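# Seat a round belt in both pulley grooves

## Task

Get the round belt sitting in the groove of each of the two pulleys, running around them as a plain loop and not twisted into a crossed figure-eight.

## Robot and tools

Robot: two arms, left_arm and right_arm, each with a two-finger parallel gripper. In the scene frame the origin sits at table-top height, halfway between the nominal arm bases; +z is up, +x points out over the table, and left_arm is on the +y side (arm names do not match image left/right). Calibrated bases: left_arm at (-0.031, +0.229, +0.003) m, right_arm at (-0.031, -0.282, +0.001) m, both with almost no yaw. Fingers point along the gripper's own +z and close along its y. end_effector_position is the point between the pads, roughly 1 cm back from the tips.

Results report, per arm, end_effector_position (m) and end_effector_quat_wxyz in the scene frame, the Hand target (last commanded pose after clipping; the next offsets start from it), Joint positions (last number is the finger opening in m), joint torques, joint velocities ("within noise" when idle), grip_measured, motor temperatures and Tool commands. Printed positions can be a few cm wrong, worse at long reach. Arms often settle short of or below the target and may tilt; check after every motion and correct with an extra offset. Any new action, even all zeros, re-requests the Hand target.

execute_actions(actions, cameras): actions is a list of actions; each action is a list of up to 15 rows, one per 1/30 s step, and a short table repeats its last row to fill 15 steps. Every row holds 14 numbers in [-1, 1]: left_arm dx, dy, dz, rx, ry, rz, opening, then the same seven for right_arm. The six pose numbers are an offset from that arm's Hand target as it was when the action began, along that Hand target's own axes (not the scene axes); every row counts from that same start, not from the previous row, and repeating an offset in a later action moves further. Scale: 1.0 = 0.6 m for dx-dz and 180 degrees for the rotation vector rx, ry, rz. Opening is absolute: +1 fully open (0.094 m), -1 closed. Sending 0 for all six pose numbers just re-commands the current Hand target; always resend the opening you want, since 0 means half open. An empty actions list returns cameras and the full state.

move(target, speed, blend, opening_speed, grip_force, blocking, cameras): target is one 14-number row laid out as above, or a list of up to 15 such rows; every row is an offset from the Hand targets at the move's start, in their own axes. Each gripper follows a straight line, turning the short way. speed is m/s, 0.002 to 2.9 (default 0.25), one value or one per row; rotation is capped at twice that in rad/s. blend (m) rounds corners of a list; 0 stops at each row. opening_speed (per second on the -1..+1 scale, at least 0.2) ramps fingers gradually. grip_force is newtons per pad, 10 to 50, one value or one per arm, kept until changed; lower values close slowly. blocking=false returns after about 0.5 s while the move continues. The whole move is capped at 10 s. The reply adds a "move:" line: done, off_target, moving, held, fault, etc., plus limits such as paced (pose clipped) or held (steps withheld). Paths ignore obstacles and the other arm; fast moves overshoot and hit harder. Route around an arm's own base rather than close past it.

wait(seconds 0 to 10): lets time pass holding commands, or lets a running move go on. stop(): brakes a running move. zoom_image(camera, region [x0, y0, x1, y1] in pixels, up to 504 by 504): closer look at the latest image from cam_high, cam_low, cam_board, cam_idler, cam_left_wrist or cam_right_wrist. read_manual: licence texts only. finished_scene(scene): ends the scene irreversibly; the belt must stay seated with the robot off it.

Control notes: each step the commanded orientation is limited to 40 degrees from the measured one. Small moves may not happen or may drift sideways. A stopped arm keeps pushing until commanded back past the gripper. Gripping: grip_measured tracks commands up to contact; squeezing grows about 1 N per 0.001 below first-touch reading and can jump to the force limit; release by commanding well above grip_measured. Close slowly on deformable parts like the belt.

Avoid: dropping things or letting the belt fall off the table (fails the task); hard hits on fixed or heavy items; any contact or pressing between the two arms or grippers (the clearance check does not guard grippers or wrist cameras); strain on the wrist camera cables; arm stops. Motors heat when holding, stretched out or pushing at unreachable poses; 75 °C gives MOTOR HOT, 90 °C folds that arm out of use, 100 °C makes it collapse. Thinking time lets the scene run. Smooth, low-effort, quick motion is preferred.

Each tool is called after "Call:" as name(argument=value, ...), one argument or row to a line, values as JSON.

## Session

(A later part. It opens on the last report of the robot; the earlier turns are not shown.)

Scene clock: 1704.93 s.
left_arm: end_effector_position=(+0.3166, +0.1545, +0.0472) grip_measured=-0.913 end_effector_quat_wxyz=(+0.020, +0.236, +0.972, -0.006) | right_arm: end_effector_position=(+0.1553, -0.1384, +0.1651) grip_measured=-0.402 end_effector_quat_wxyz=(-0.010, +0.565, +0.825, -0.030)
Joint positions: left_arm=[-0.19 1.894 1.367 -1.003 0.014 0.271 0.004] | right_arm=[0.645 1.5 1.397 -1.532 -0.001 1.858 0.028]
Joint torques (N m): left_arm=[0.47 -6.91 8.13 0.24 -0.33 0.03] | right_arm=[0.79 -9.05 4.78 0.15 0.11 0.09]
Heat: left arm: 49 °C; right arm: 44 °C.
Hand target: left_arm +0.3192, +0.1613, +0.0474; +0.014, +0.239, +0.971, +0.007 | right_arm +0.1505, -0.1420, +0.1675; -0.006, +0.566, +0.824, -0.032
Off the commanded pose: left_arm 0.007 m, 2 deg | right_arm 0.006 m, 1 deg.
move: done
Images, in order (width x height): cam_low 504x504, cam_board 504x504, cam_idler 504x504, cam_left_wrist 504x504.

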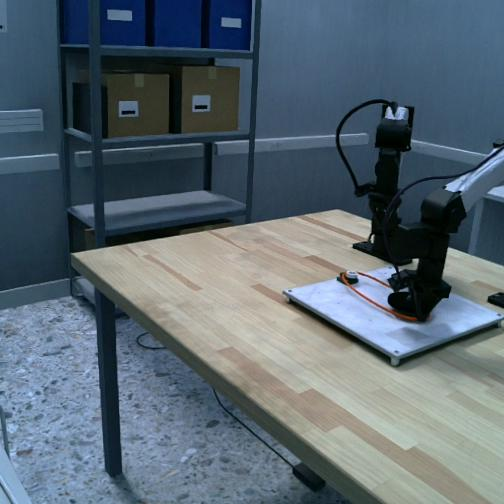

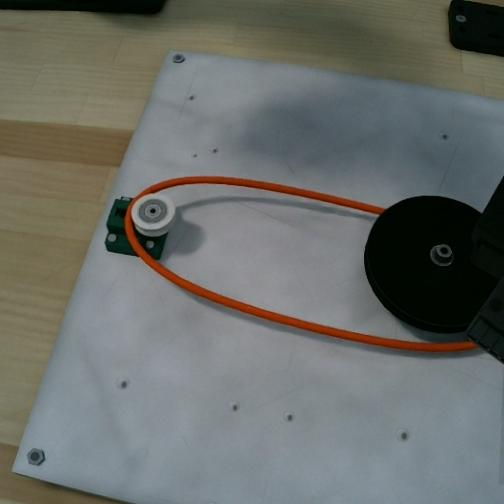

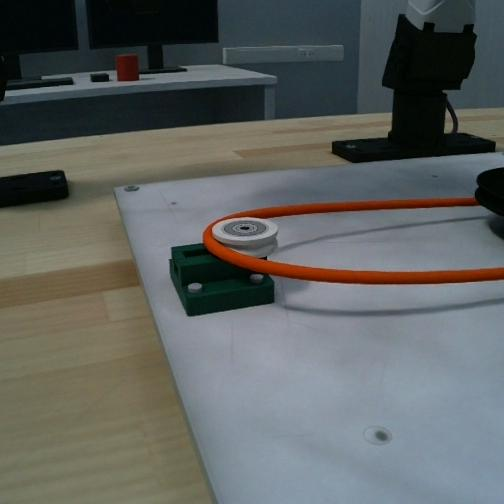

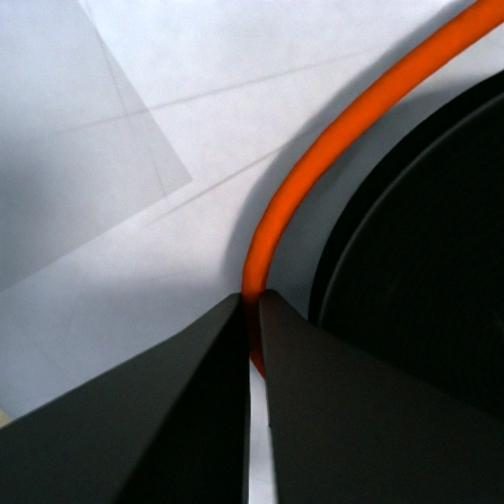

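Call:
move(
  target=[
    [0.058,-0.018,-0.016,0,0,-0.139,-1,0,0,0,0,0,0,-0.4],
  ],
  speed=0.05,
  cameras=["cam_board","cam_low","cam_idler"],
)

Call:
zoom_image(
  camera="cam_idler",
  region=[404, 150, 504, 270],
)

Call:
zoom_image(
  camera="cam_board",
  region=[340, 150, 504, 340],
)

Call:
zoom_image(
  camera="cam_low",
  region=[380, 270, 460, 330],
)

Scene clock: 1727.87 s.
left_arm: end_effector_position=(+0.2849, +0.1602, +0.0474) grip_measured=-0.913 end_effector_quat_wxyz=(+0.005, +0.030, +0.999, -0.010) | right_arm: end_effector_position=(+0.1553, -0.1384, +0.1651) grip_measured=-0.402 end_effector_quat_wxyz=(-0.010, +0.565, +0.825, -0.030)
Joint positions: left_arm=[-0.19 1.801 1.247 -1.003 0.019 -0.145 0.004] | right_arm=[0.645 1.5 1.397 -1.532 -0.001 1.858 0.028]
Joint torques (N m): left_arm=[0.24 -9.96 5.35 0.25 -0.41 -0.2] | right_arm=[0.59 -8.94 4.88 0.09 0.11 0.08]
Heat: left arm: 52 °C; right arm: 44 °C.
Hand target: left_arm +0.2831, +0.1678, +0.0560; +0.015, +0.023, +1.000, +0.004 | right_arm +0.1505, -0.1420, +0.1675; -0.006, +0.566, +0.824, -0.032
Off the commanded pose: left_arm 0.012 m, 2 deg | right_arm 0.006 m, 1 deg.
move: off_target (left_arm)
Images, in order (width x height): cam_low 504x504, cam_board 504x504, cam_idler 504x504.

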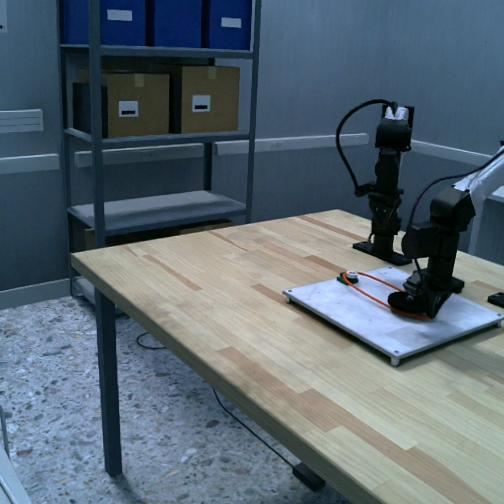

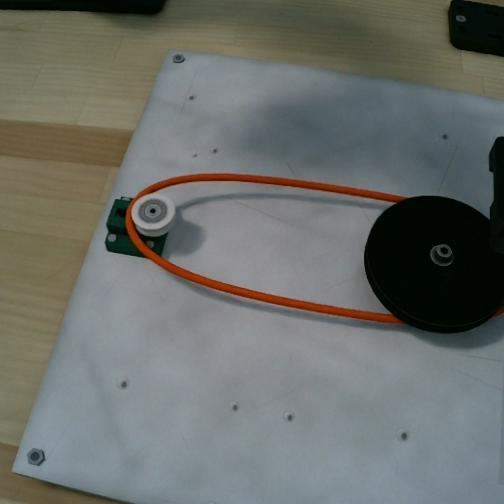

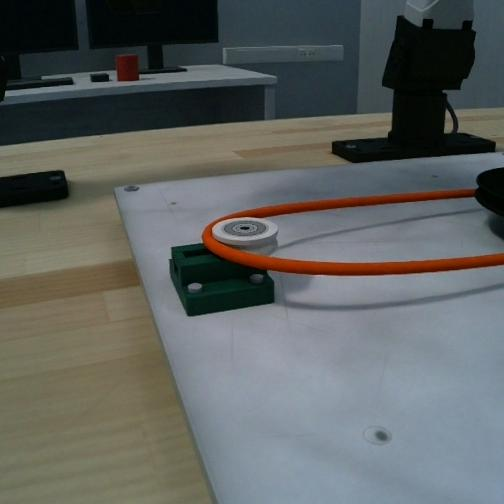

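Scaled by 4.200 from the camera's 504x504 image, which has a finer 720x720 frame.

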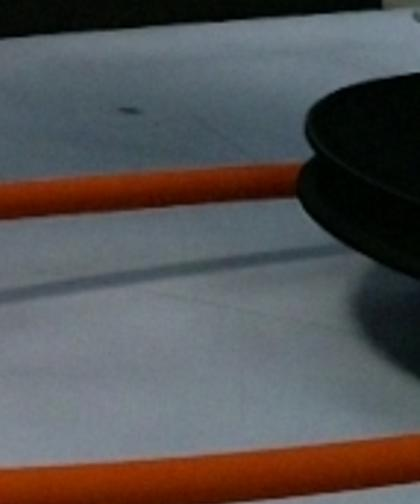

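Scaled by 2.653 from the camera's 504x504 image, which has a finer 720x720 frame.

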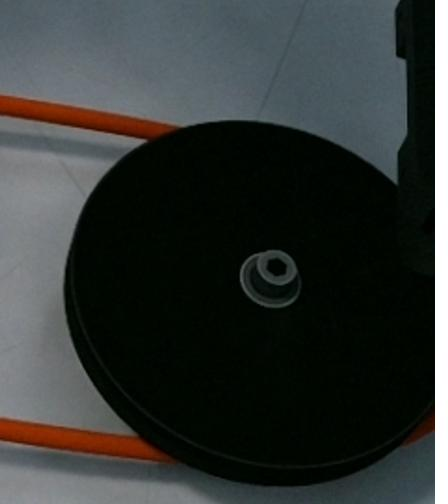

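Scaled by 6.300 from the camera's 504x504 image, which has a finer 720x720 frame.

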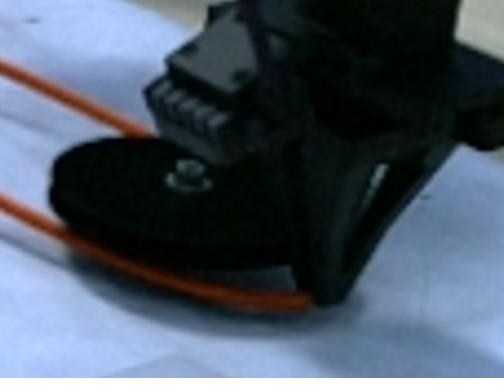

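Call:
move(
  target=[
    [0.0387,-0.007,-0.008,0,0,-0.11,-1,0,0,0,0,0,0,-0.4],
  ],
  speed=0.05,
  cameras=["cam_board","cam_idler"],
)

Call:
zoom_image(
  camera="cam_idler",
  region=[404, 150, 504, 270],
)

Call:
zoom_image(
  camera="cam_board",
  region=[340, 150, 504, 340],
)

Scene clock: 1741.67 s.
left_arm: end_effector_position=(+0.2626, +0.1575, +0.0531) grip_measured=-0.913 end_effector_quat_wxyz=(+0.006, -0.143, +0.990, -0.013) | right_arm: end_effector_position=(+0.1553, -0.1384, +0.1651) grip_measured=-0.402 end_effector_quat_wxyz=(-0.010, +0.565, +0.825, -0.030)
Joint positions: left_arm=[-0.213 1.712 1.164 -1.003 0.02 -0.515 0.004] | right_arm=[0.645 1.5 1.397 -1.532 -0.001 1.858 0.028]
Joint torques (N m): left_arm=[-0.21 -9.14 5.35 0.22 -0.43 -0.23] | right_arm=[0.5 -8.95 5.07 0.18 0.08 0.08]
Heat: left arm: 53 °C; right arm: 44 °C.
Hand target: left_arm +0.2596, +0.1646, +0.0601; +0.015, -0.150, +0.989, +0.002 | right_arm +0.1505, -0.1420, +0.1675; -0.006, +0.566, +0.824, -0.032
Off the commanded pose: left_arm 0.010 m, 2 deg | right_arm 0.006 m, 1 deg.
move: done
Images, in order (width x height): cam_board 504x504, cam_idler 504x504.

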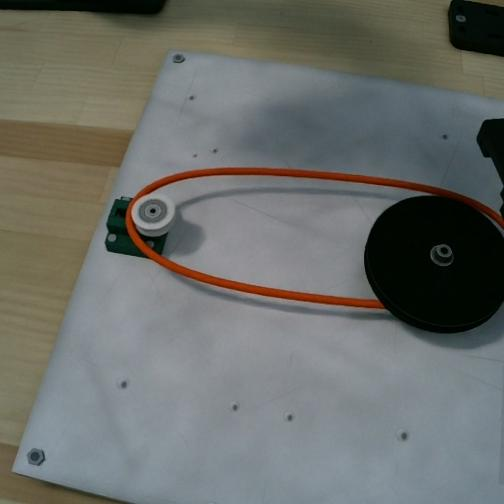

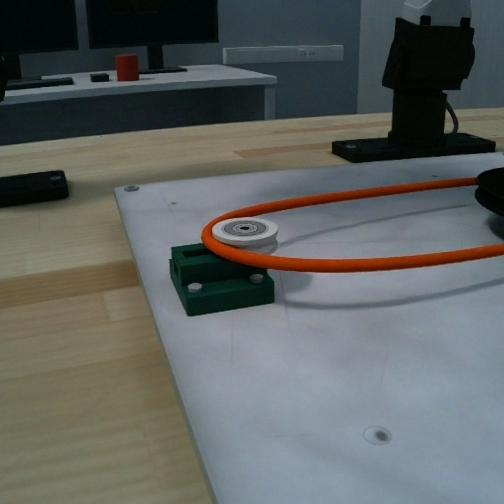

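Scaled by 4.200 from the camera's 504x504 image, which has a finer 720x720 frame.

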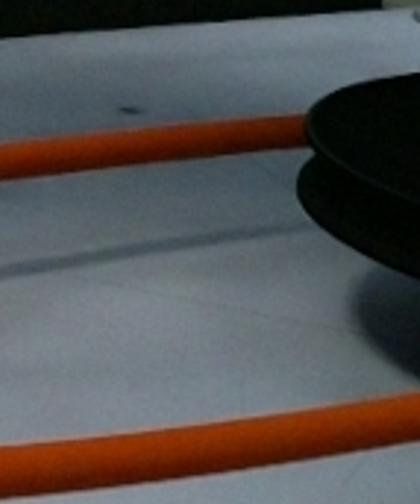

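Scaled by 2.653 from the camera's 504x504 image, which has a finer 720x720 frame.

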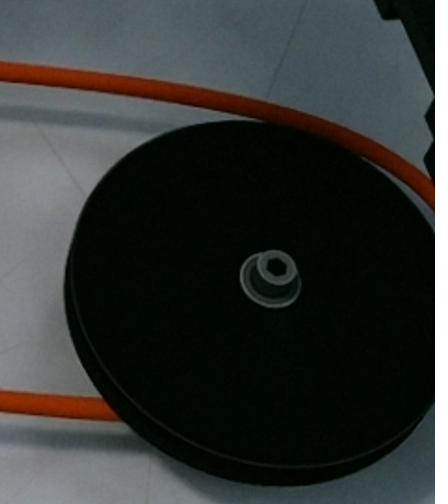

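Call:
move(
  target=[
    [-0.043,-0.0087,0.0075,0,0,0.11,-1,0,0,0,0,0,0,-0.4],
  ],
  speed=0.05,
  cameras=["cam_board","cam_idler"],
)

Call:
zoom_image(
  camera="cam_idler",
  region=[404, 150, 504, 270],
)

Call:
zoom_image(
  camera="cam_board",
  region=[340, 150, 504, 340],
)

Scene clock: 1755.17 s.
left_arm: end_effector_position=(+0.2818, +0.1576, +0.0551) grip_measured=-0.913 end_effector_quat_wxyz=(+0.016, +0.024, +0.999, -0.013) | right_arm: end_effector_position=(+0.1553, -0.1384, +0.1651) grip_measured=-0.402 end_effector_quat_wxyz=(-0.010, +0.565, +0.825, -0.030)
Joint positions: left_arm=[-0.199 1.763 1.232 -1.003 0.02 -0.166 0.004] | right_arm=[0.645 1.5 1.397 -1.532 -0.001 1.858 0.028]
Joint torques (N m): left_arm=[1.21 -6.08 8.18 0.25 -0.44 0.02] | right_arm=[0.98 -9.01 5.07 0.16 0.1 0.08]
Heat: left arm: 53 °C; right arm: 44 °C.
Hand target: left_arm +0.2858, +0.1674, +0.0563; +0.015, +0.023, +1.000, +0.004 | right_arm +0.1505, -0.1420, +0.1675; -0.006, +0.566, +0.824, -0.032
Off the commanded pose: left_arm 0.011 m, 2 deg | right_arm 0.006 m, 1 deg.
move: off_target (left_arm)
Images, in order (width x height): cam_board 504x504, cam_idler 504x504.

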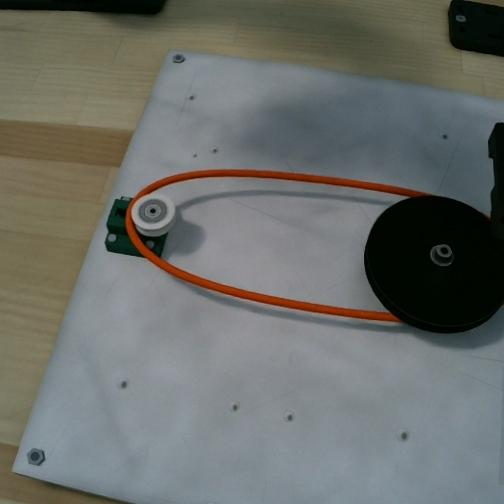

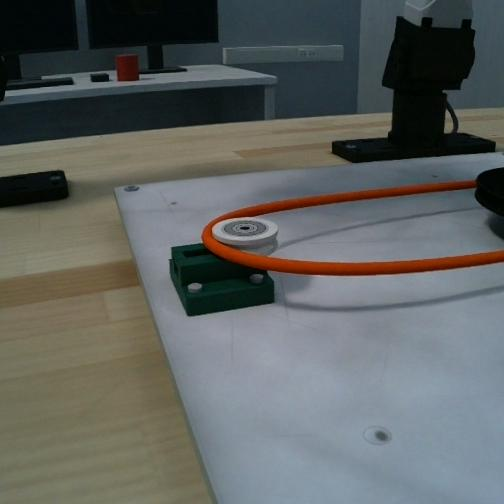

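Scaled by 4.200 from the camera's 504x504 image, which has a finer 720x720 frame.

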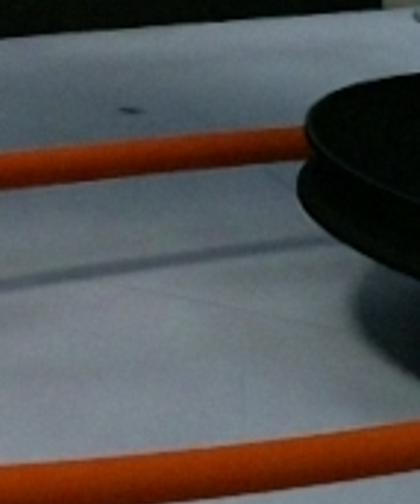

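Scaled by 2.653 from the camera's 504x504 image, which has a finer 720x720 frame.

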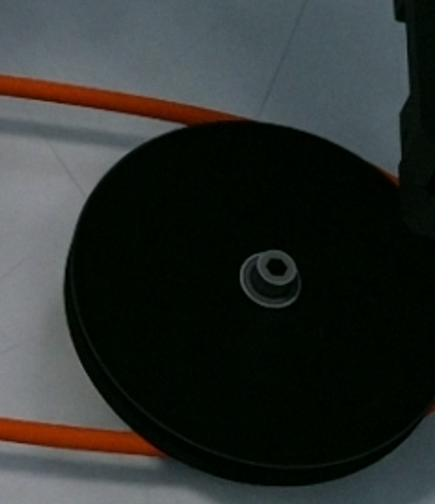

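Call:
move(
  target=[
    [-0.025,0.0005,0.012,0,0,0.04,-1,0,0,0,0,0,0,-0.4],
  ],
  speed=0.05,
  cameras=["cam_board","cam_idler"],
)

Call:
zoom_image(
  camera="cam_idler",
  region=[404, 150, 504, 270],
)

Scene clock: 1764.73 s.
left_arm: end_effector_position=(+0.2948, +0.1579, +0.0494) grip_measured=-0.913 end_effector_quat_wxyz=(+0.013, +0.086, +0.996, -0.012) | right_arm: end_effector_position=(+0.1553, -0.1384, +0.1651) grip_measured=-0.402 end_effector_quat_wxyz=(-0.010, +0.565, +0.825, -0.030)
Joint positions: left_arm=[-0.19 1.823 1.283 -1.003 0.02 -0.034 0.004] | right_arm=[0.645 1.5 1.397 -1.532 -0.001 1.858 0.028]
Joint torques (N m): left_arm=[1.13 -6.32 7.95 0.34 -0.41 0.03] | right_arm=[0.62 -8.77 5 0.13 0.1 0.04]
Heat: left arm: 52 °C; right arm: 44 °C.
Hand target: left_arm +0.3011, +0.1670, +0.0497; +0.015, +0.085, +0.996, +0.005 | right_arm +0.1505, -0.1420, +0.1675; -0.006, +0.566, +0.824, -0.032
Off the commanded pose: left_arm 0.011 m, 2 deg | right_arm 0.006 m, 1 deg.
move: off_target (left_arm)
Images, in order (width x height): cam_board 504x504, cam_idler 504x504.

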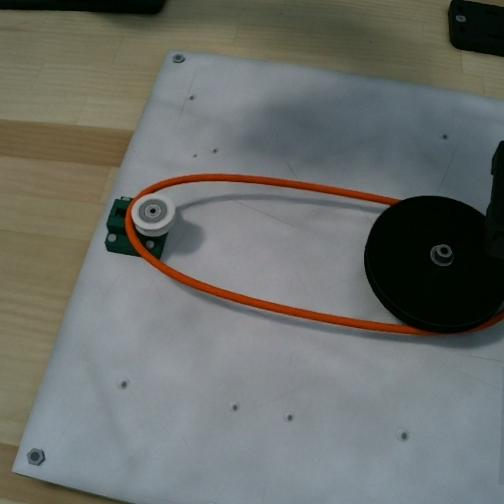

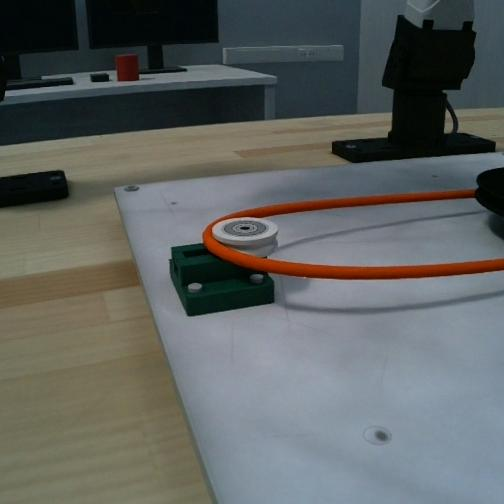

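Scaled by 4.200 from the camera's 504x504 image, which has a finer 720x720 frame.

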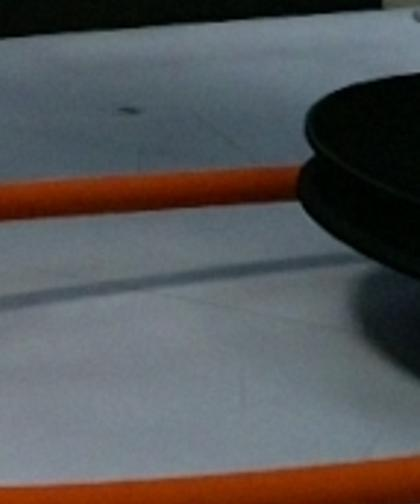

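Call:
move(
  target=[
    [0.045,-0.0,-0.017,0,0,-0.08,-1,0,0,0,0,0,0,-0.4],
    [0.012,-0.0,-0.012,0,0,-0.02,-1,0,0,0,0,0,0,-0.4],
  ],
  speed=0.05,
  cameras=["cam_board","cam_idler"],
)

Call:
zoom_image(
  camera="cam_idler",
  region=[404, 150, 504, 270],
)

Call:
zoom_image(
  camera="cam_board",
  region=[340, 150, 504, 340],
)

Scene clock: 1788.07 s.
left_arm: end_effector_position=(+0.2909, +0.1584, +0.0555) grip_measured=-0.913 end_effector_quat_wxyz=(+0.019, +0.054, +0.998, -0.014) | right_arm: end_effector_position=(+0.1553, -0.1384, +0.1651) grip_measured=-0.402 end_effector_quat_wxyz=(-0.010, +0.565, +0.825, -0.030)
Joint positions: left_arm=[-0.19 1.79 1.267 -1.006 0.022 -0.096 0.004] | right_arm=[0.645 1.5 1.397 -1.532 -0.001 1.858 0.028]
Joint torques (N m): left_arm=[0.96 -6.28 8.2 0.21 -0.41 0.02] | right_arm=[0.87 -8.83 4.93 0.13 0.07 0]
Heat: left arm: 50 °C; right arm: 44 °C.
Hand target: left_arm +0.2938, +0.1681, +0.0566; +0.015, +0.054, +0.998, +0.005 | right_arm +0.1505, -0.1420, +0.1675; -0.006, +0.566, +0.824, -0.032
Off the commanded pose: left_arm 0.010 m, 2 deg | right_arm 0.006 m, 1 deg.
move: done
Images, in order (width x height): cam_board 504x504, cam_idler 504x504.

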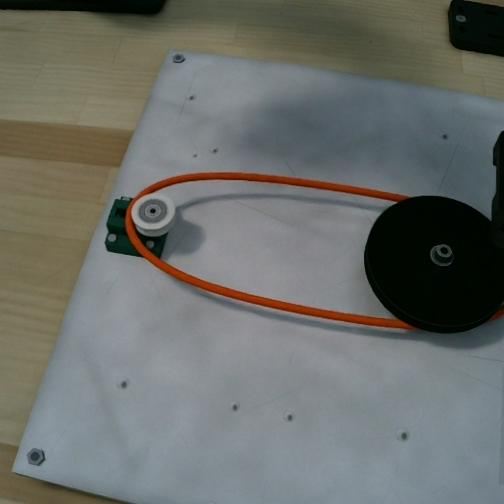

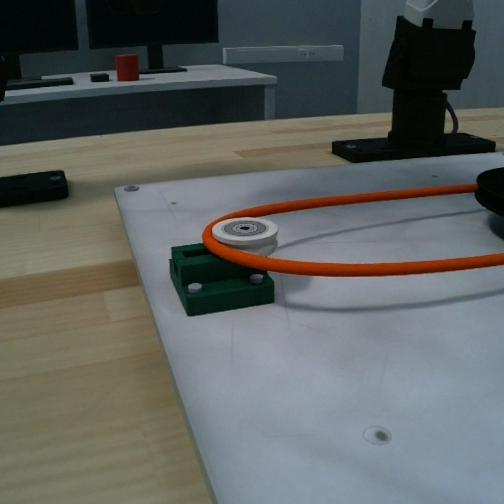

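Scaled by 4.200 from the camera's 504x504 image, which has a finer 720x720 frame.

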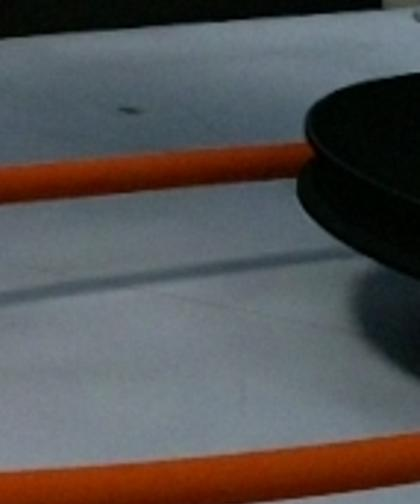

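Scaled by 2.653 from the camera's 504x504 image, which has a finer 720x720 frame.

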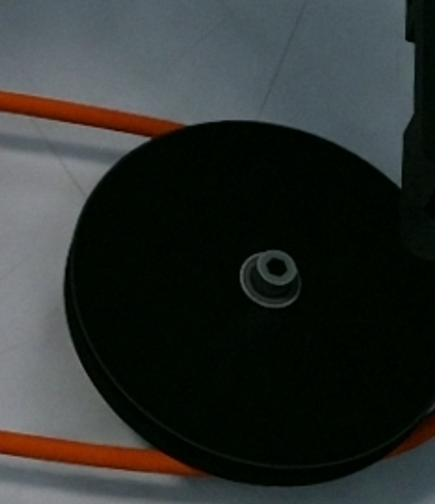

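Call:
execute_actions(
  actions=[],
  cameras=["cam_board", "cam_idler"],
)

Call:
zoom_image(
  camera="cam_idler",
  region=[384, 130, 504, 280],
)

Call:
zoom_image(
  camera="cam_board",
  region=[300, 300, 504, 504],
)

Scene clock: 1828.60 s.
left_arm: end_effector_position=(+0.2909, +0.1584, +0.0555) grip_measured=-0.913 end_effector_quat_wxyz=(+0.019, +0.055, +0.998, -0.014) | right_arm: end_effector_position=(+0.1553, -0.1384, +0.1651) grip_measured=-0.402 end_effector_quat_wxyz=(-0.010, +0.565, +0.825, -0.030)
Joint positions: left_arm=[-0.19 1.79 1.267 -1.006 0.022 -0.096 0.004] | right_arm=[0.645 1.5 1.397 -1.532 -0.001 1.858 0.028]
Joint velocities: within noise
Joint torques (N m): left_arm=[1.06 -6.24 8.08 0.19 -0.42 0.02] | right_arm=[0.58 -8.95 4.79 0.14 0.12 0.07]
Motor temperatures (°C): left_arm=[25 48 45 23 25 23 30] | right_arm=[24 43 33 24 25 22 23]
Heat: left arm: 48 °C; right arm: 43 °C.
Hand target: left_arm +0.2938, +0.1681, +0.0566; +0.015, +0.054, +0.998, +0.005 | right_arm +0.1505, -0.1420, +0.1675; -0.006, +0.566, +0.824, -0.032
Tool commands: left_gripper/opening=-1.0 right_gripper/opening=-0.4
Off the commanded pose: left_arm 0.010 m, 2 deg | right_arm 0.006 m, 1 deg.
Images, in order (width x height): cam_board 504x504, cam_idler 504x504.

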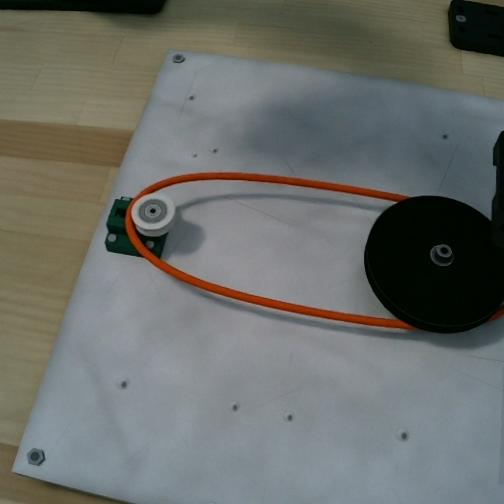

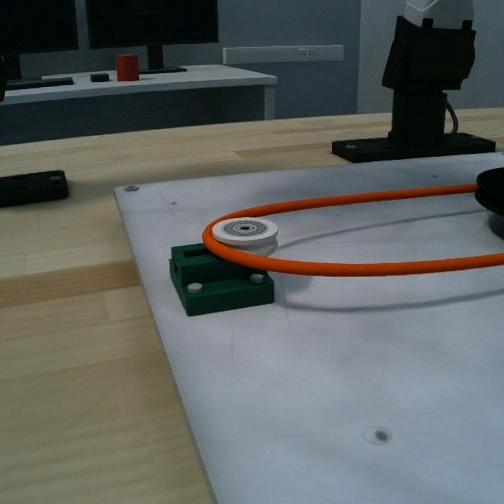

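Scaled by 3.360 from the camera's 504x504 image, which has a finer 720x720 frame.

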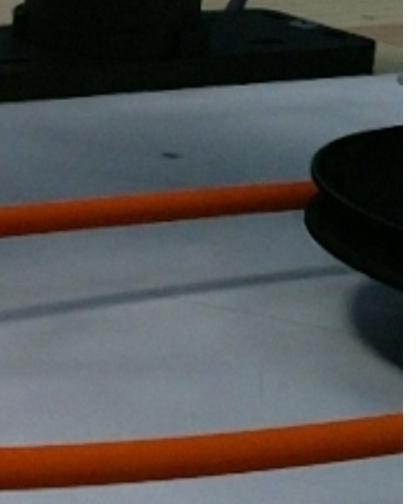

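Scaled by 2.471 from the camera's 504x504 image, which has a finer 720x720 frame.

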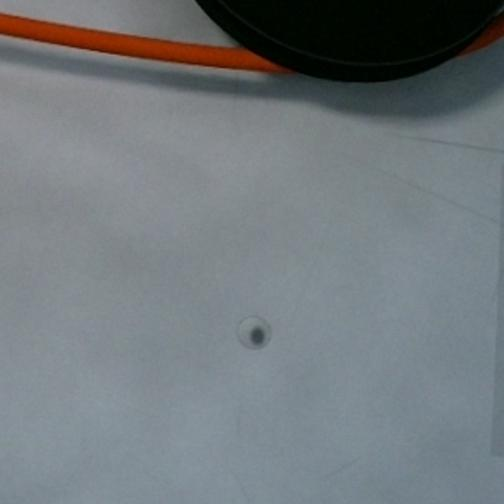

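Call:
zoom_image(
  camera="cam_board",
  region=[380, 290, 504, 360],
)

Call:
execute_actions(
  actions=[],
  cameras=["cam_low","cam_high","cam_left_wrist"],
)

Call:
zoom_image(
  camera="cam_low",
  region=[370, 260, 470, 340],
)

Scaled by 4.065 from the camera's 504x504 image, which has a finer 720x720 frame.

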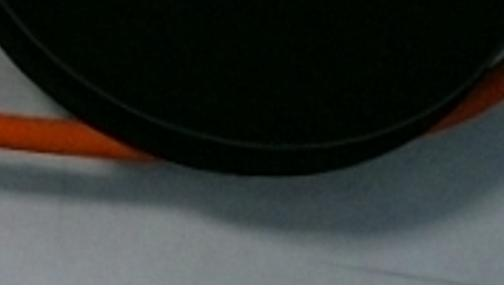

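Scene clock: 1838.43 s.
left_arm: end_effector_position=(+0.2909, +0.1584, +0.0555) grip_measured=-0.913 end_effector_quat_wxyz=(+0.019, +0.055, +0.998, -0.014) | right_arm: end_effector_position=(+0.1553, -0.1384, +0.1651) grip_measured=-0.402 end_effector_quat_wxyz=(-0.010, +0.565, +0.825, -0.030)
Joint positions: left_arm=[-0.19 1.79 1.267 -1.006 0.022 -0.096 0.004] | right_arm=[0.645 1.5 1.397 -1.532 -0.001 1.858 0.028]
Joint velocities: within noise
Joint torques (N m): left_arm=[1.05 -6.22 8.14 0.2 -0.42 0.04] | right_arm=[0.64 -8.88 4.9 0.14 0.11 0.06]
Motor temperatures (°C): left_arm=[25 48 45 23 25 23 30] | right_arm=[24 43 33 24 25 22 23]
Heat: left arm: 48 °C; right arm: 43 °C.
Hand target: left_arm +0.2938, +0.1681, +0.0566; +0.015, +0.054, +0.998, +0.005 | right_arm +0.1505, -0.1420, +0.1675; -0.006, +0.566, +0.824, -0.032
Tool commands: left_gripper/opening=-1.0 right_gripper/opening=-0.4
Off the commanded pose: left_arm 0.010 m, 2 deg | right_arm 0.006 m, 1 deg.
Images, in order (width x height): cam_high 504x504, cam_low 504x504, cam_left_wrist 504x504.

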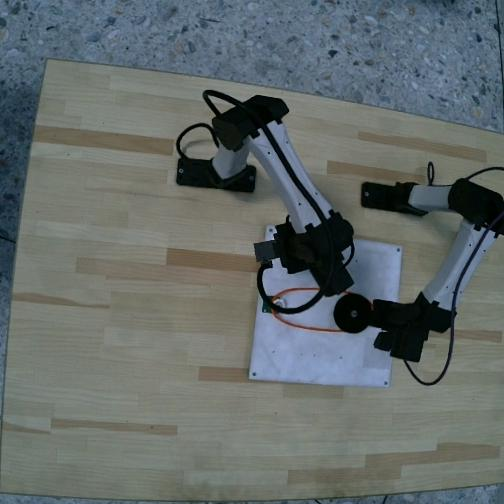

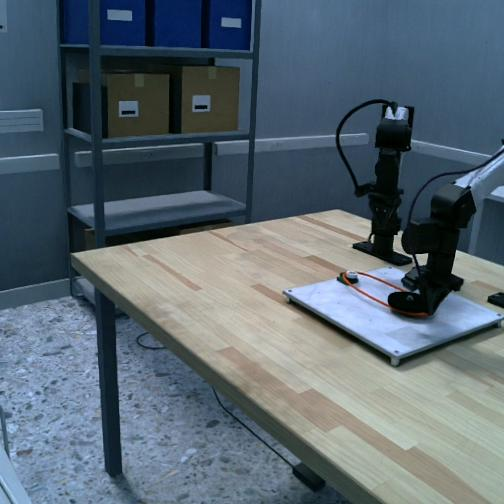

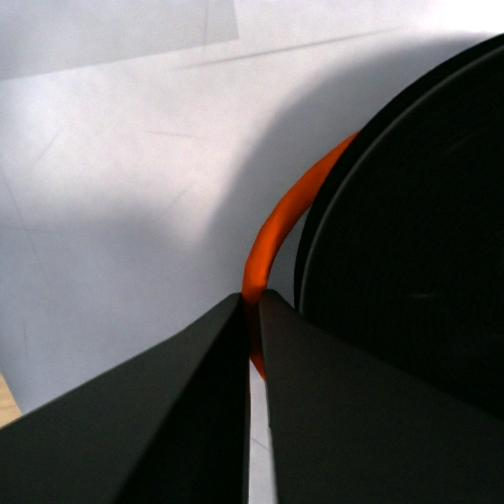

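Scaled by 5.040 from the camera's 504x504 image, which has a finer 720x720 frame.

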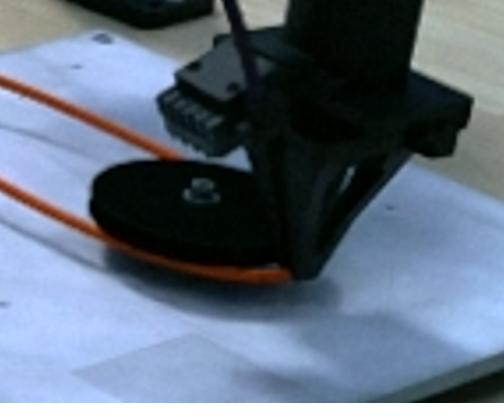

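Call:
move(
  target=[
    [0,0,0,0,0,0,-1,0,0,0,0,0,0,-0.4],
  ],
  speed=0.05,
)

Scene clock: 1846.00 s.
left_arm: end_effector_position=(+0.2909, +0.1584, +0.0555) grip_measured=-0.913 end_effector_quat_wxyz=(+0.019, +0.055, +0.998, -0.014) | right_arm: end_effector_position=(+0.1553, -0.1384, +0.1651) grip_measured=-0.402 end_effector_quat_wxyz=(-0.010, +0.565, +0.825, -0.030)
Joint positions: left_arm=[-0.19 1.79 1.267 -1.006 0.022 -0.095 0.004] | right_arm=[0.645 1.5 1.397 -1.532 -0.001 1.858 0.028]
Joint torques (N m): left_arm=[1.03 -6.23 8.12 0.23 -0.41 0.03] | right_arm=[0.66 -8.88 4.83 0.14 0.14 0.04]
Heat: left arm: 47 °C; right arm: 43 °C.
Hand target: left_arm +0.2938, +0.1681, +0.0566; +0.015, +0.054, +0.998, +0.005 | right_arm +0.1505, -0.1420, +0.1675; -0.006, +0.566, +0.824, -0.032
Off the commanded pose: left_arm 0.010 m, 2 deg | right_arm 0.006 m, 1 deg.
move: done

Call:
move(
  target=[
    [-0.021,0.0005,0,0,0,0.061,-1,0,0,0,0,0,0,-0.4],
    [-0.0425,-0.0055,0,0,0,0.122,-1,0,0,0,0,0,0,-0.4],
  ],
  speed=0.05,
  blend=0.005,
  cameras=["cam_board","cam_idler","cam_low"],
)

Call:
zoom_image(
  camera="cam_low",
  region=[370, 260, 470, 340],
)

Call:
zoom_image(
  camera="cam_board",
  region=[380, 290, 504, 360],
)

Call:
zoom_image(
  camera="cam_idler",
  region=[404, 150, 504, 270],
)

Scene clock: 1860.73 s.
left_arm: end_effector_position=(+0.3155, +0.1533, +0.0567) grip_measured=-0.913 end_effector_quat_wxyz=(+0.020, +0.241, +0.970, -0.010) | right_arm: end_effector_position=(+0.1553, -0.1384, +0.1651) grip_measured=-0.402 end_effector_quat_wxyz=(-0.010, +0.565, +0.825, -0.030)
Joint positions: left_arm=[-0.19 1.882 1.39 -1.039 0.022 0.282 0.004] | right_arm=[0.645 1.5 1.397 -1.532 -0.001 1.858 0.028]
Joint torques (N m): left_arm=[0.7 -6.93 8.2 0.23 -0.42 0.05] | right_arm=[0.62 -9.1 4.88 0.12 0.1 0]
Heat: left arm: 48 °C; right arm: 43 °C.
Hand target: left_arm +0.3187, +0.1621, +0.0573; +0.013, +0.243, +0.970, +0.007 | right_arm +0.1505, -0.1420, +0.1675; -0.006, +0.566, +0.824, -0.032
Off the commanded pose: left_arm 0.009 m, 2 deg | right_arm 0.006 m, 1 deg.
move: done
Images, in order (width x height): cam_low 504x504, cam_board 504x504, cam_idler 504x504.

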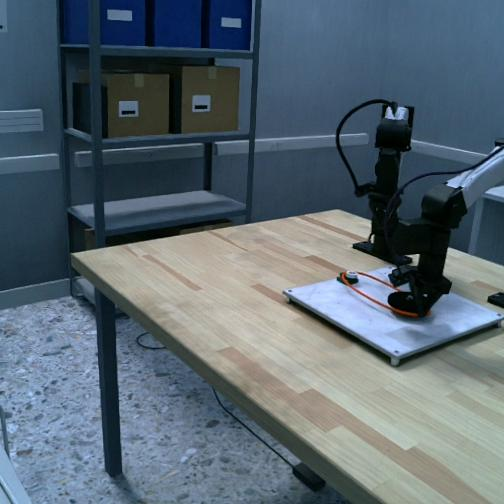

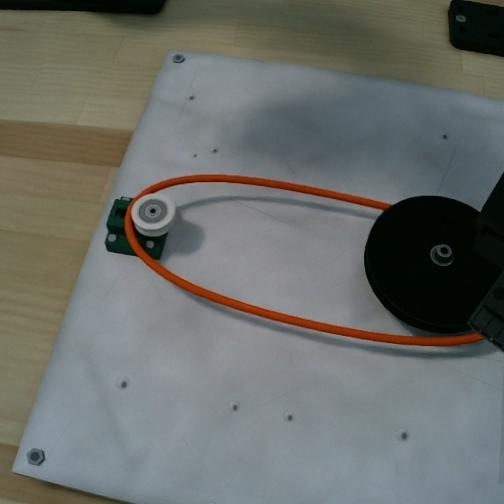

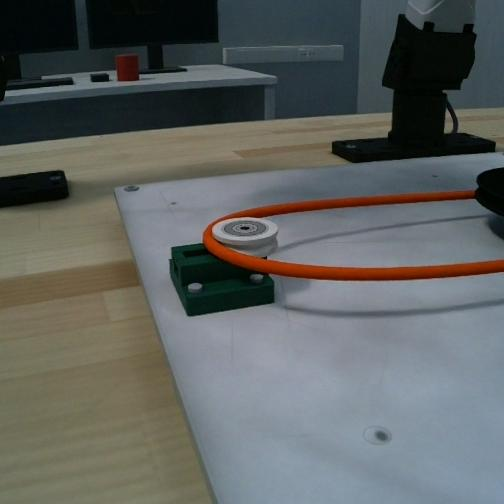

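Scaled by 5.040 from the camera's 504x504 image, which has a finer 720x720 frame.

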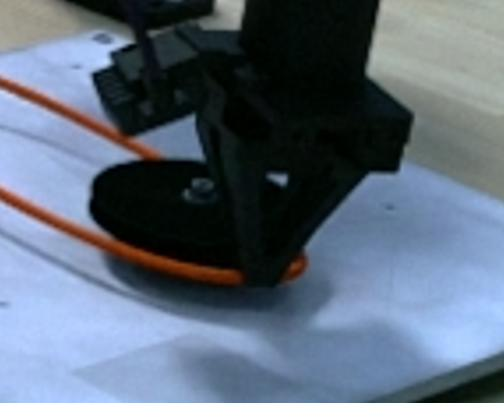

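Scaled by 4.065 from the camera's 504x504 image, which has a finer 720x720 frame.

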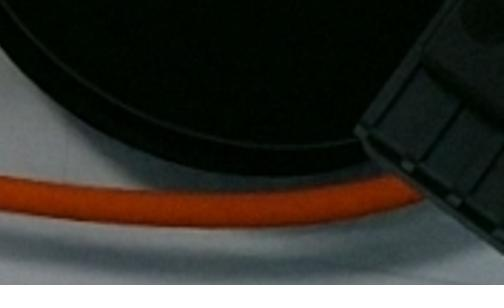

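Scaled by 4.200 from the camera's 504x504 image, which has a finer 720x720 frame.

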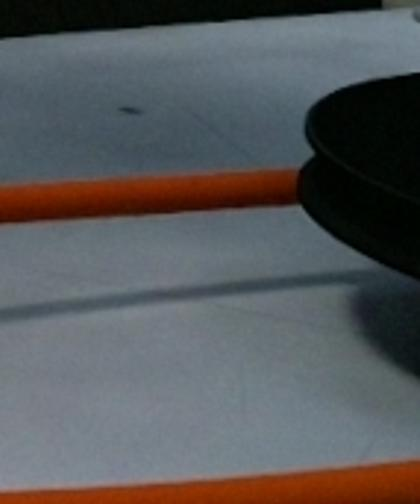

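Call:
move(
  target=[
    [0.0215,-0.0055,0,0,0,-0.061,-1,0,0,0,0,0,0,-0.4],
    [0.0375,-0.018,-0.005,0,0,-0.122,-1,0,0,0,0,0,0,-0.4],
  ],
  speed=0.05,
  blend=0.005,
  cameras=["cam_idler"],
)

Call:
zoom_image(
  camera="cam_idler",
  region=[404, 150, 504, 270],
)

Scene clock: 1880.20 s.
left_arm: end_effector_position=(+0.2928, +0.1582, +0.0500) grip_measured=-0.913 end_effector_quat_wxyz=(-0.001, +0.059, +0.998, -0.008) | right_arm: end_effector_position=(+0.1553, -0.1384, +0.1651) grip_measured=-0.402 end_effector_quat_wxyz=(-0.010, +0.565, +0.825, -0.030)
Joint positions: left_arm=[-0.192 1.84 1.308 -1.039 0.016 -0.089 0.004] | right_arm=[0.645 1.5 1.397 -1.532 -0.001 1.858 0.028]
Joint torques (N m): left_arm=[-0.21 -10.44 5.38 0.32 -0.37 -0.2] | right_arm=[0.62 -8.84 4.71 0.13 0.13 0.05]
Heat: left arm: 51 °C; right arm: 43 °C.
Hand target: left_arm +0.2936, +0.1632, +0.0595; +0.014, +0.054, +0.998, +0.005 | right_arm +0.1505, -0.1420, +0.1675; -0.006, +0.566, +0.824, -0.032
Off the commanded pose: left_arm 0.011 m, 2 deg | right_arm 0.006 m, 1 deg.
move: off_target (left_arm)
Images, in order (width x height): cam_idler 504x504.

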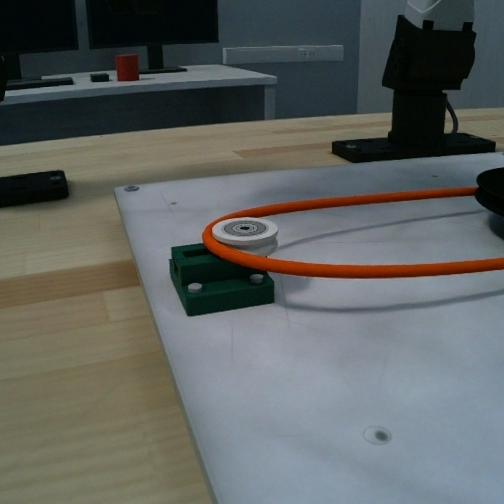

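Scaled by 4.200 from the camera's 504x504 image, which has a finer 720x720 frame.

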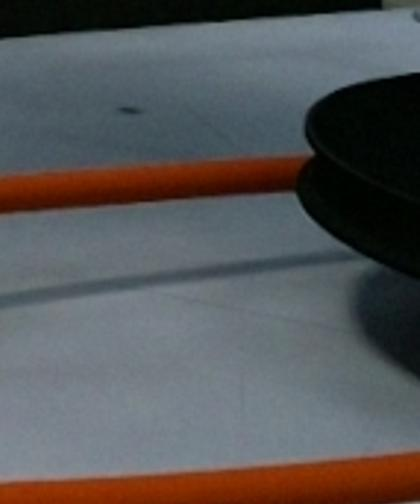

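Call:
move(
  target=[
    [0,0.004,-0.010,0,0,0,-1,0,0,0,0,0,0,-0.4],
  ],
  speed=0.05,
  cameras=["cam_idler"],
)

Call:
zoom_image(
  camera="cam_idler",
  region=[404, 150, 504, 270],
)

Scene clock: 1890.13 s.
left_arm: end_effector_position=(+0.2933, +0.1580, +0.0527) grip_measured=-0.913 end_effector_quat_wxyz=(+0.003, +0.059, +0.998, -0.009) | right_arm: end_effector_position=(+0.1553, -0.1384, +0.1651) grip_measured=-0.402 end_effector_quat_wxyz=(-0.010, +0.565, +0.825, -0.030)
Joint positions: left_arm=[-0.192 1.831 1.308 -1.039 0.016 -0.09 0.004] | right_arm=[0.645 1.5 1.397 -1.532 -0.001 1.858 0.028]
Joint torques (N m): left_arm=[0.38 -10.35 6.87 0.14 -0.36 -0.12] | right_arm=[0.57 -9.2 4.94 0.2 0.12 0.02]
Heat: left arm: 52 °C; right arm: 43 °C.
Hand target: left_arm +0.2938, +0.1655, +0.0655; +0.015, +0.054, +0.998, +0.005 | right_arm +0.1505, -0.1420, +0.1675; -0.006, +0.566, +0.824, -0.032
Off the commanded pose: left_arm 0.015 m, 2 deg | right_arm 0.006 m, 1 deg.
move: off_target (left_arm)
Images, in order (width x height): cam_idler 504x504.

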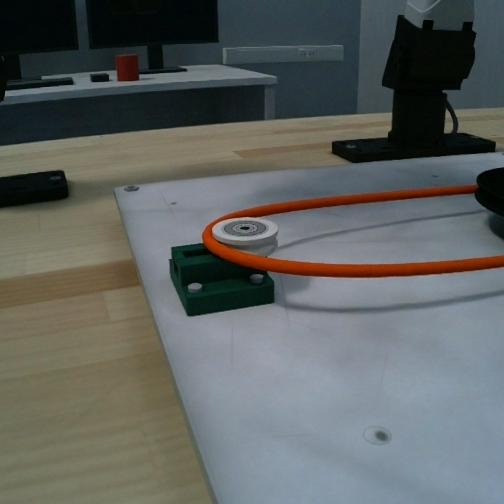

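Scaled by 4.200 from the camera's 504x504 image, which has a finer 720x720 frame.

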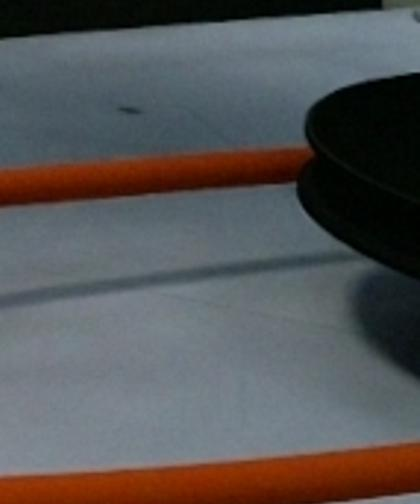

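Call:
move(
  target=[
    [0,0.004,-0.009,0,0,0,-1,0,0,0,0,0,0,-0.4],
  ],
  speed=0.05,
  cameras=["cam_idler"],
)

Call:
zoom_image(
  camera="cam_idler",
  region=[404, 150, 504, 270],
)

Scene clock: 1895.93 s.
left_arm: end_effector_position=(+0.2895, +0.1588, +0.0548) grip_measured=-0.913 end_effector_quat_wxyz=(-0.002, +0.059, +0.998, -0.008) | right_arm: end_effector_position=(+0.1553, -0.1384, +0.1651) grip_measured=-0.402 end_effector_quat_wxyz=(-0.010, +0.565, +0.825, -0.030)
Joint positions: left_arm=[-0.192 1.825 1.308 -1.057 0.016 -0.09 0.004] | right_arm=[0.645 1.5 1.397 -1.532 -0.001 1.858 0.028]
Joint torques (N m): left_arm=[1.1 -10.14 8.05 0.1 -0.37 -0.06] | right_arm=[0.8 -8.99 4.86 0.13 0.1 0.02]
Motor temperatures (°C): left_arm=[25 55 42 23 25 23 31] | right_arm=[24 43 33 24 25 22 23]
Heat: left arm: 55 °C; right arm: 43 °C.
Hand target: left_arm +0.2938, +0.1679, +0.0710; +0.014, +0.054, +0.998, +0.005 | right_arm +0.1505, -0.1420, +0.1675; -0.006, +0.566, +0.824, -0.032
Off the commanded pose: left_arm 0.019 m, 2 deg | right_arm 0.006 m, 1 deg.
move: off_target (left_arm)
Images, in order (width x height): cam_idler 504x504.

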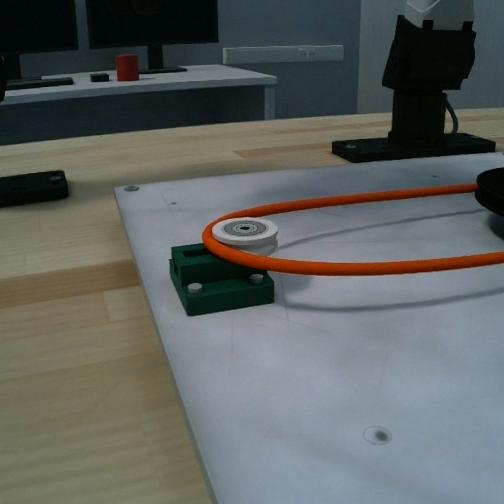

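Scaled by 4.200 from the camera's 504x504 image, which has a finer 720x720 frame.

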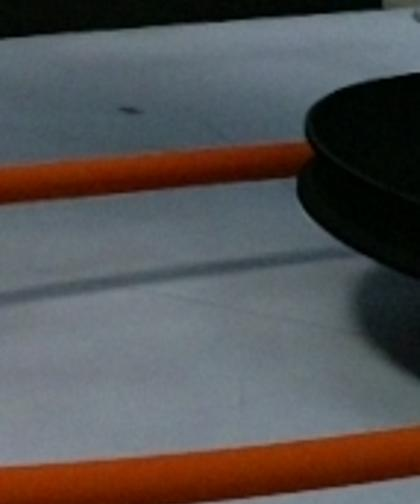

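Call:
move(
  target=[
    [-0.021,0.0005,0.018,0,0,0.061,-1,0,0,0,0,0,0,-0.4],
  ],
  speed=0.05,
  cameras=["cam_idler"],
)

Call:
zoom_image(
  camera="cam_idler",
  region=[404, 150, 504, 270],
)

Scene clock: 1906.07 s.
left_arm: end_effector_position=(+0.2978, +0.1581, +0.0586) grip_measured=-0.913 end_effector_quat_wxyz=(+0.007, +0.150, +0.989, -0.008) | right_arm: end_effector_position=(+0.1553, -0.1384, +0.1651) grip_measured=-0.402 end_effector_quat_wxyz=(-0.010, +0.565, +0.825, -0.030)
Joint positions: left_arm=[-0.189 1.835 1.337 -1.057 0.016 0.097 0.004] | right_arm=[0.645 1.5 1.397 -1.532 -0.001 1.858 0.028]
Joint torques (N m): left_arm=[1.36 -6.68 8.24 0.36 -0.36 0.05] | right_arm=[0.58 -9.03 4.92 0.17 0.11 0.11]
Motor temperatures (°C): left_arm=[25 56 42 23 25 23 31] | right_arm=[24 43 33 24 25 22 23]
Heat: left arm: 56 °C; right arm: 43 °C.
Hand target: left_arm +0.3067, +0.1669, +0.0606; +0.014, +0.149, +0.989, +0.006 | right_arm +0.1505, -0.1420, +0.1675; -0.006, +0.566, +0.824, -0.032
Off the commanded pose: left_arm 0.013 m, 2 deg | right_arm 0.006 m, 1 deg.
move: off_target (left_arm)
Images, in order (width x height): cam_idler 504x504.

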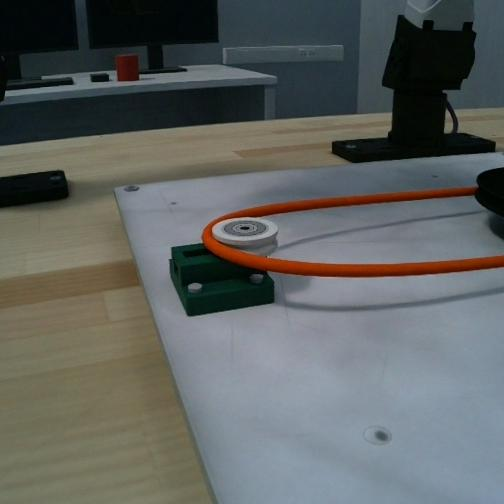

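Scaled by 4.200 from the camera's 504x504 image, which has a finer 720x720 frame.

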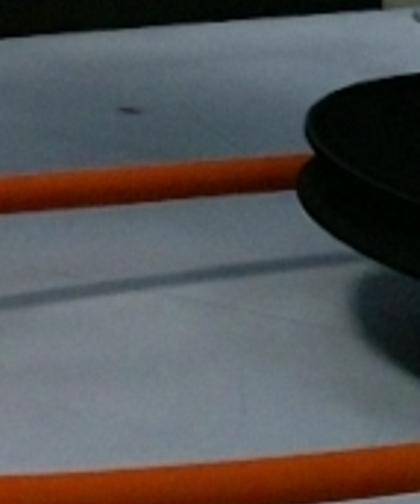

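Call:
move(
  target=[
    [0,0,-0.008,0,0.045,0,-1,0,0,0,0,0,0,-0.4],
  ],
  speed=0.05,
  cameras=["cam_idler"],
)

Call:
zoom_image(
  camera="cam_idler",
  region=[404, 150, 504, 270],
)

Scene clock: 1921.23 s.
left_arm: end_effector_position=(+0.3048, +0.1567, +0.0631) grip_measured=-0.913 end_effector_quat_wxyz=(-0.049, +0.150, +0.987, -0.005) | right_arm: end_effector_position=(+0.1553, -0.1384, +0.1651) grip_measured=-0.402 end_effector_quat_wxyz=(-0.010, +0.565, +0.825, -0.030)
Joint positions: left_arm=[-0.189 1.962 1.521 -1.227 0.016 0.098 0.004] | right_arm=[0.645 1.5 1.397 -1.532 -0.001 1.858 0.028]
Joint torques (N m): left_arm=[0.58 -7.56 8.23 -0.11 -0.5 -0.08] | right_arm=[0.73 -8.88 4.89 0.17 0.08 0.06]
Heat: left arm: 53 °C; right arm: 43 °C.
Hand target: left_arm +0.3066, +0.1668, +0.0654; -0.056, +0.149, +0.987, +0.017 | right_arm +0.1505, -0.1420, +0.1675; -0.006, +0.566, +0.824, -0.032
Off the commanded pose: left_arm 0.011 m, 3 deg | right_arm 0.006 m, 1 deg.
move: off_target (left_arm)
Images, in order (width x height): cam_idler 504x504.

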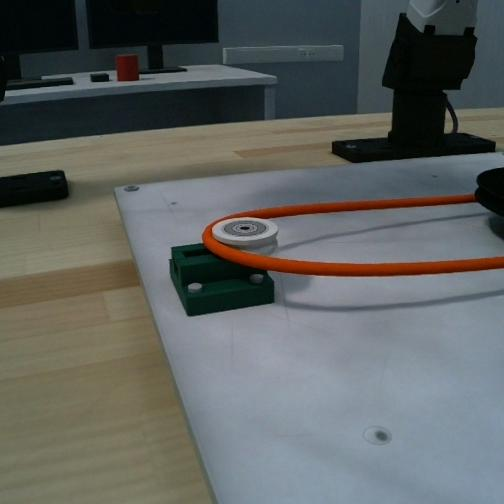

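Scaled by 4.200 from the camera's 504x504 image, which has a finer 720x720 frame.

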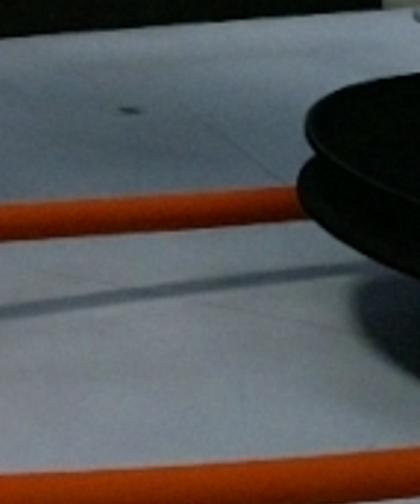

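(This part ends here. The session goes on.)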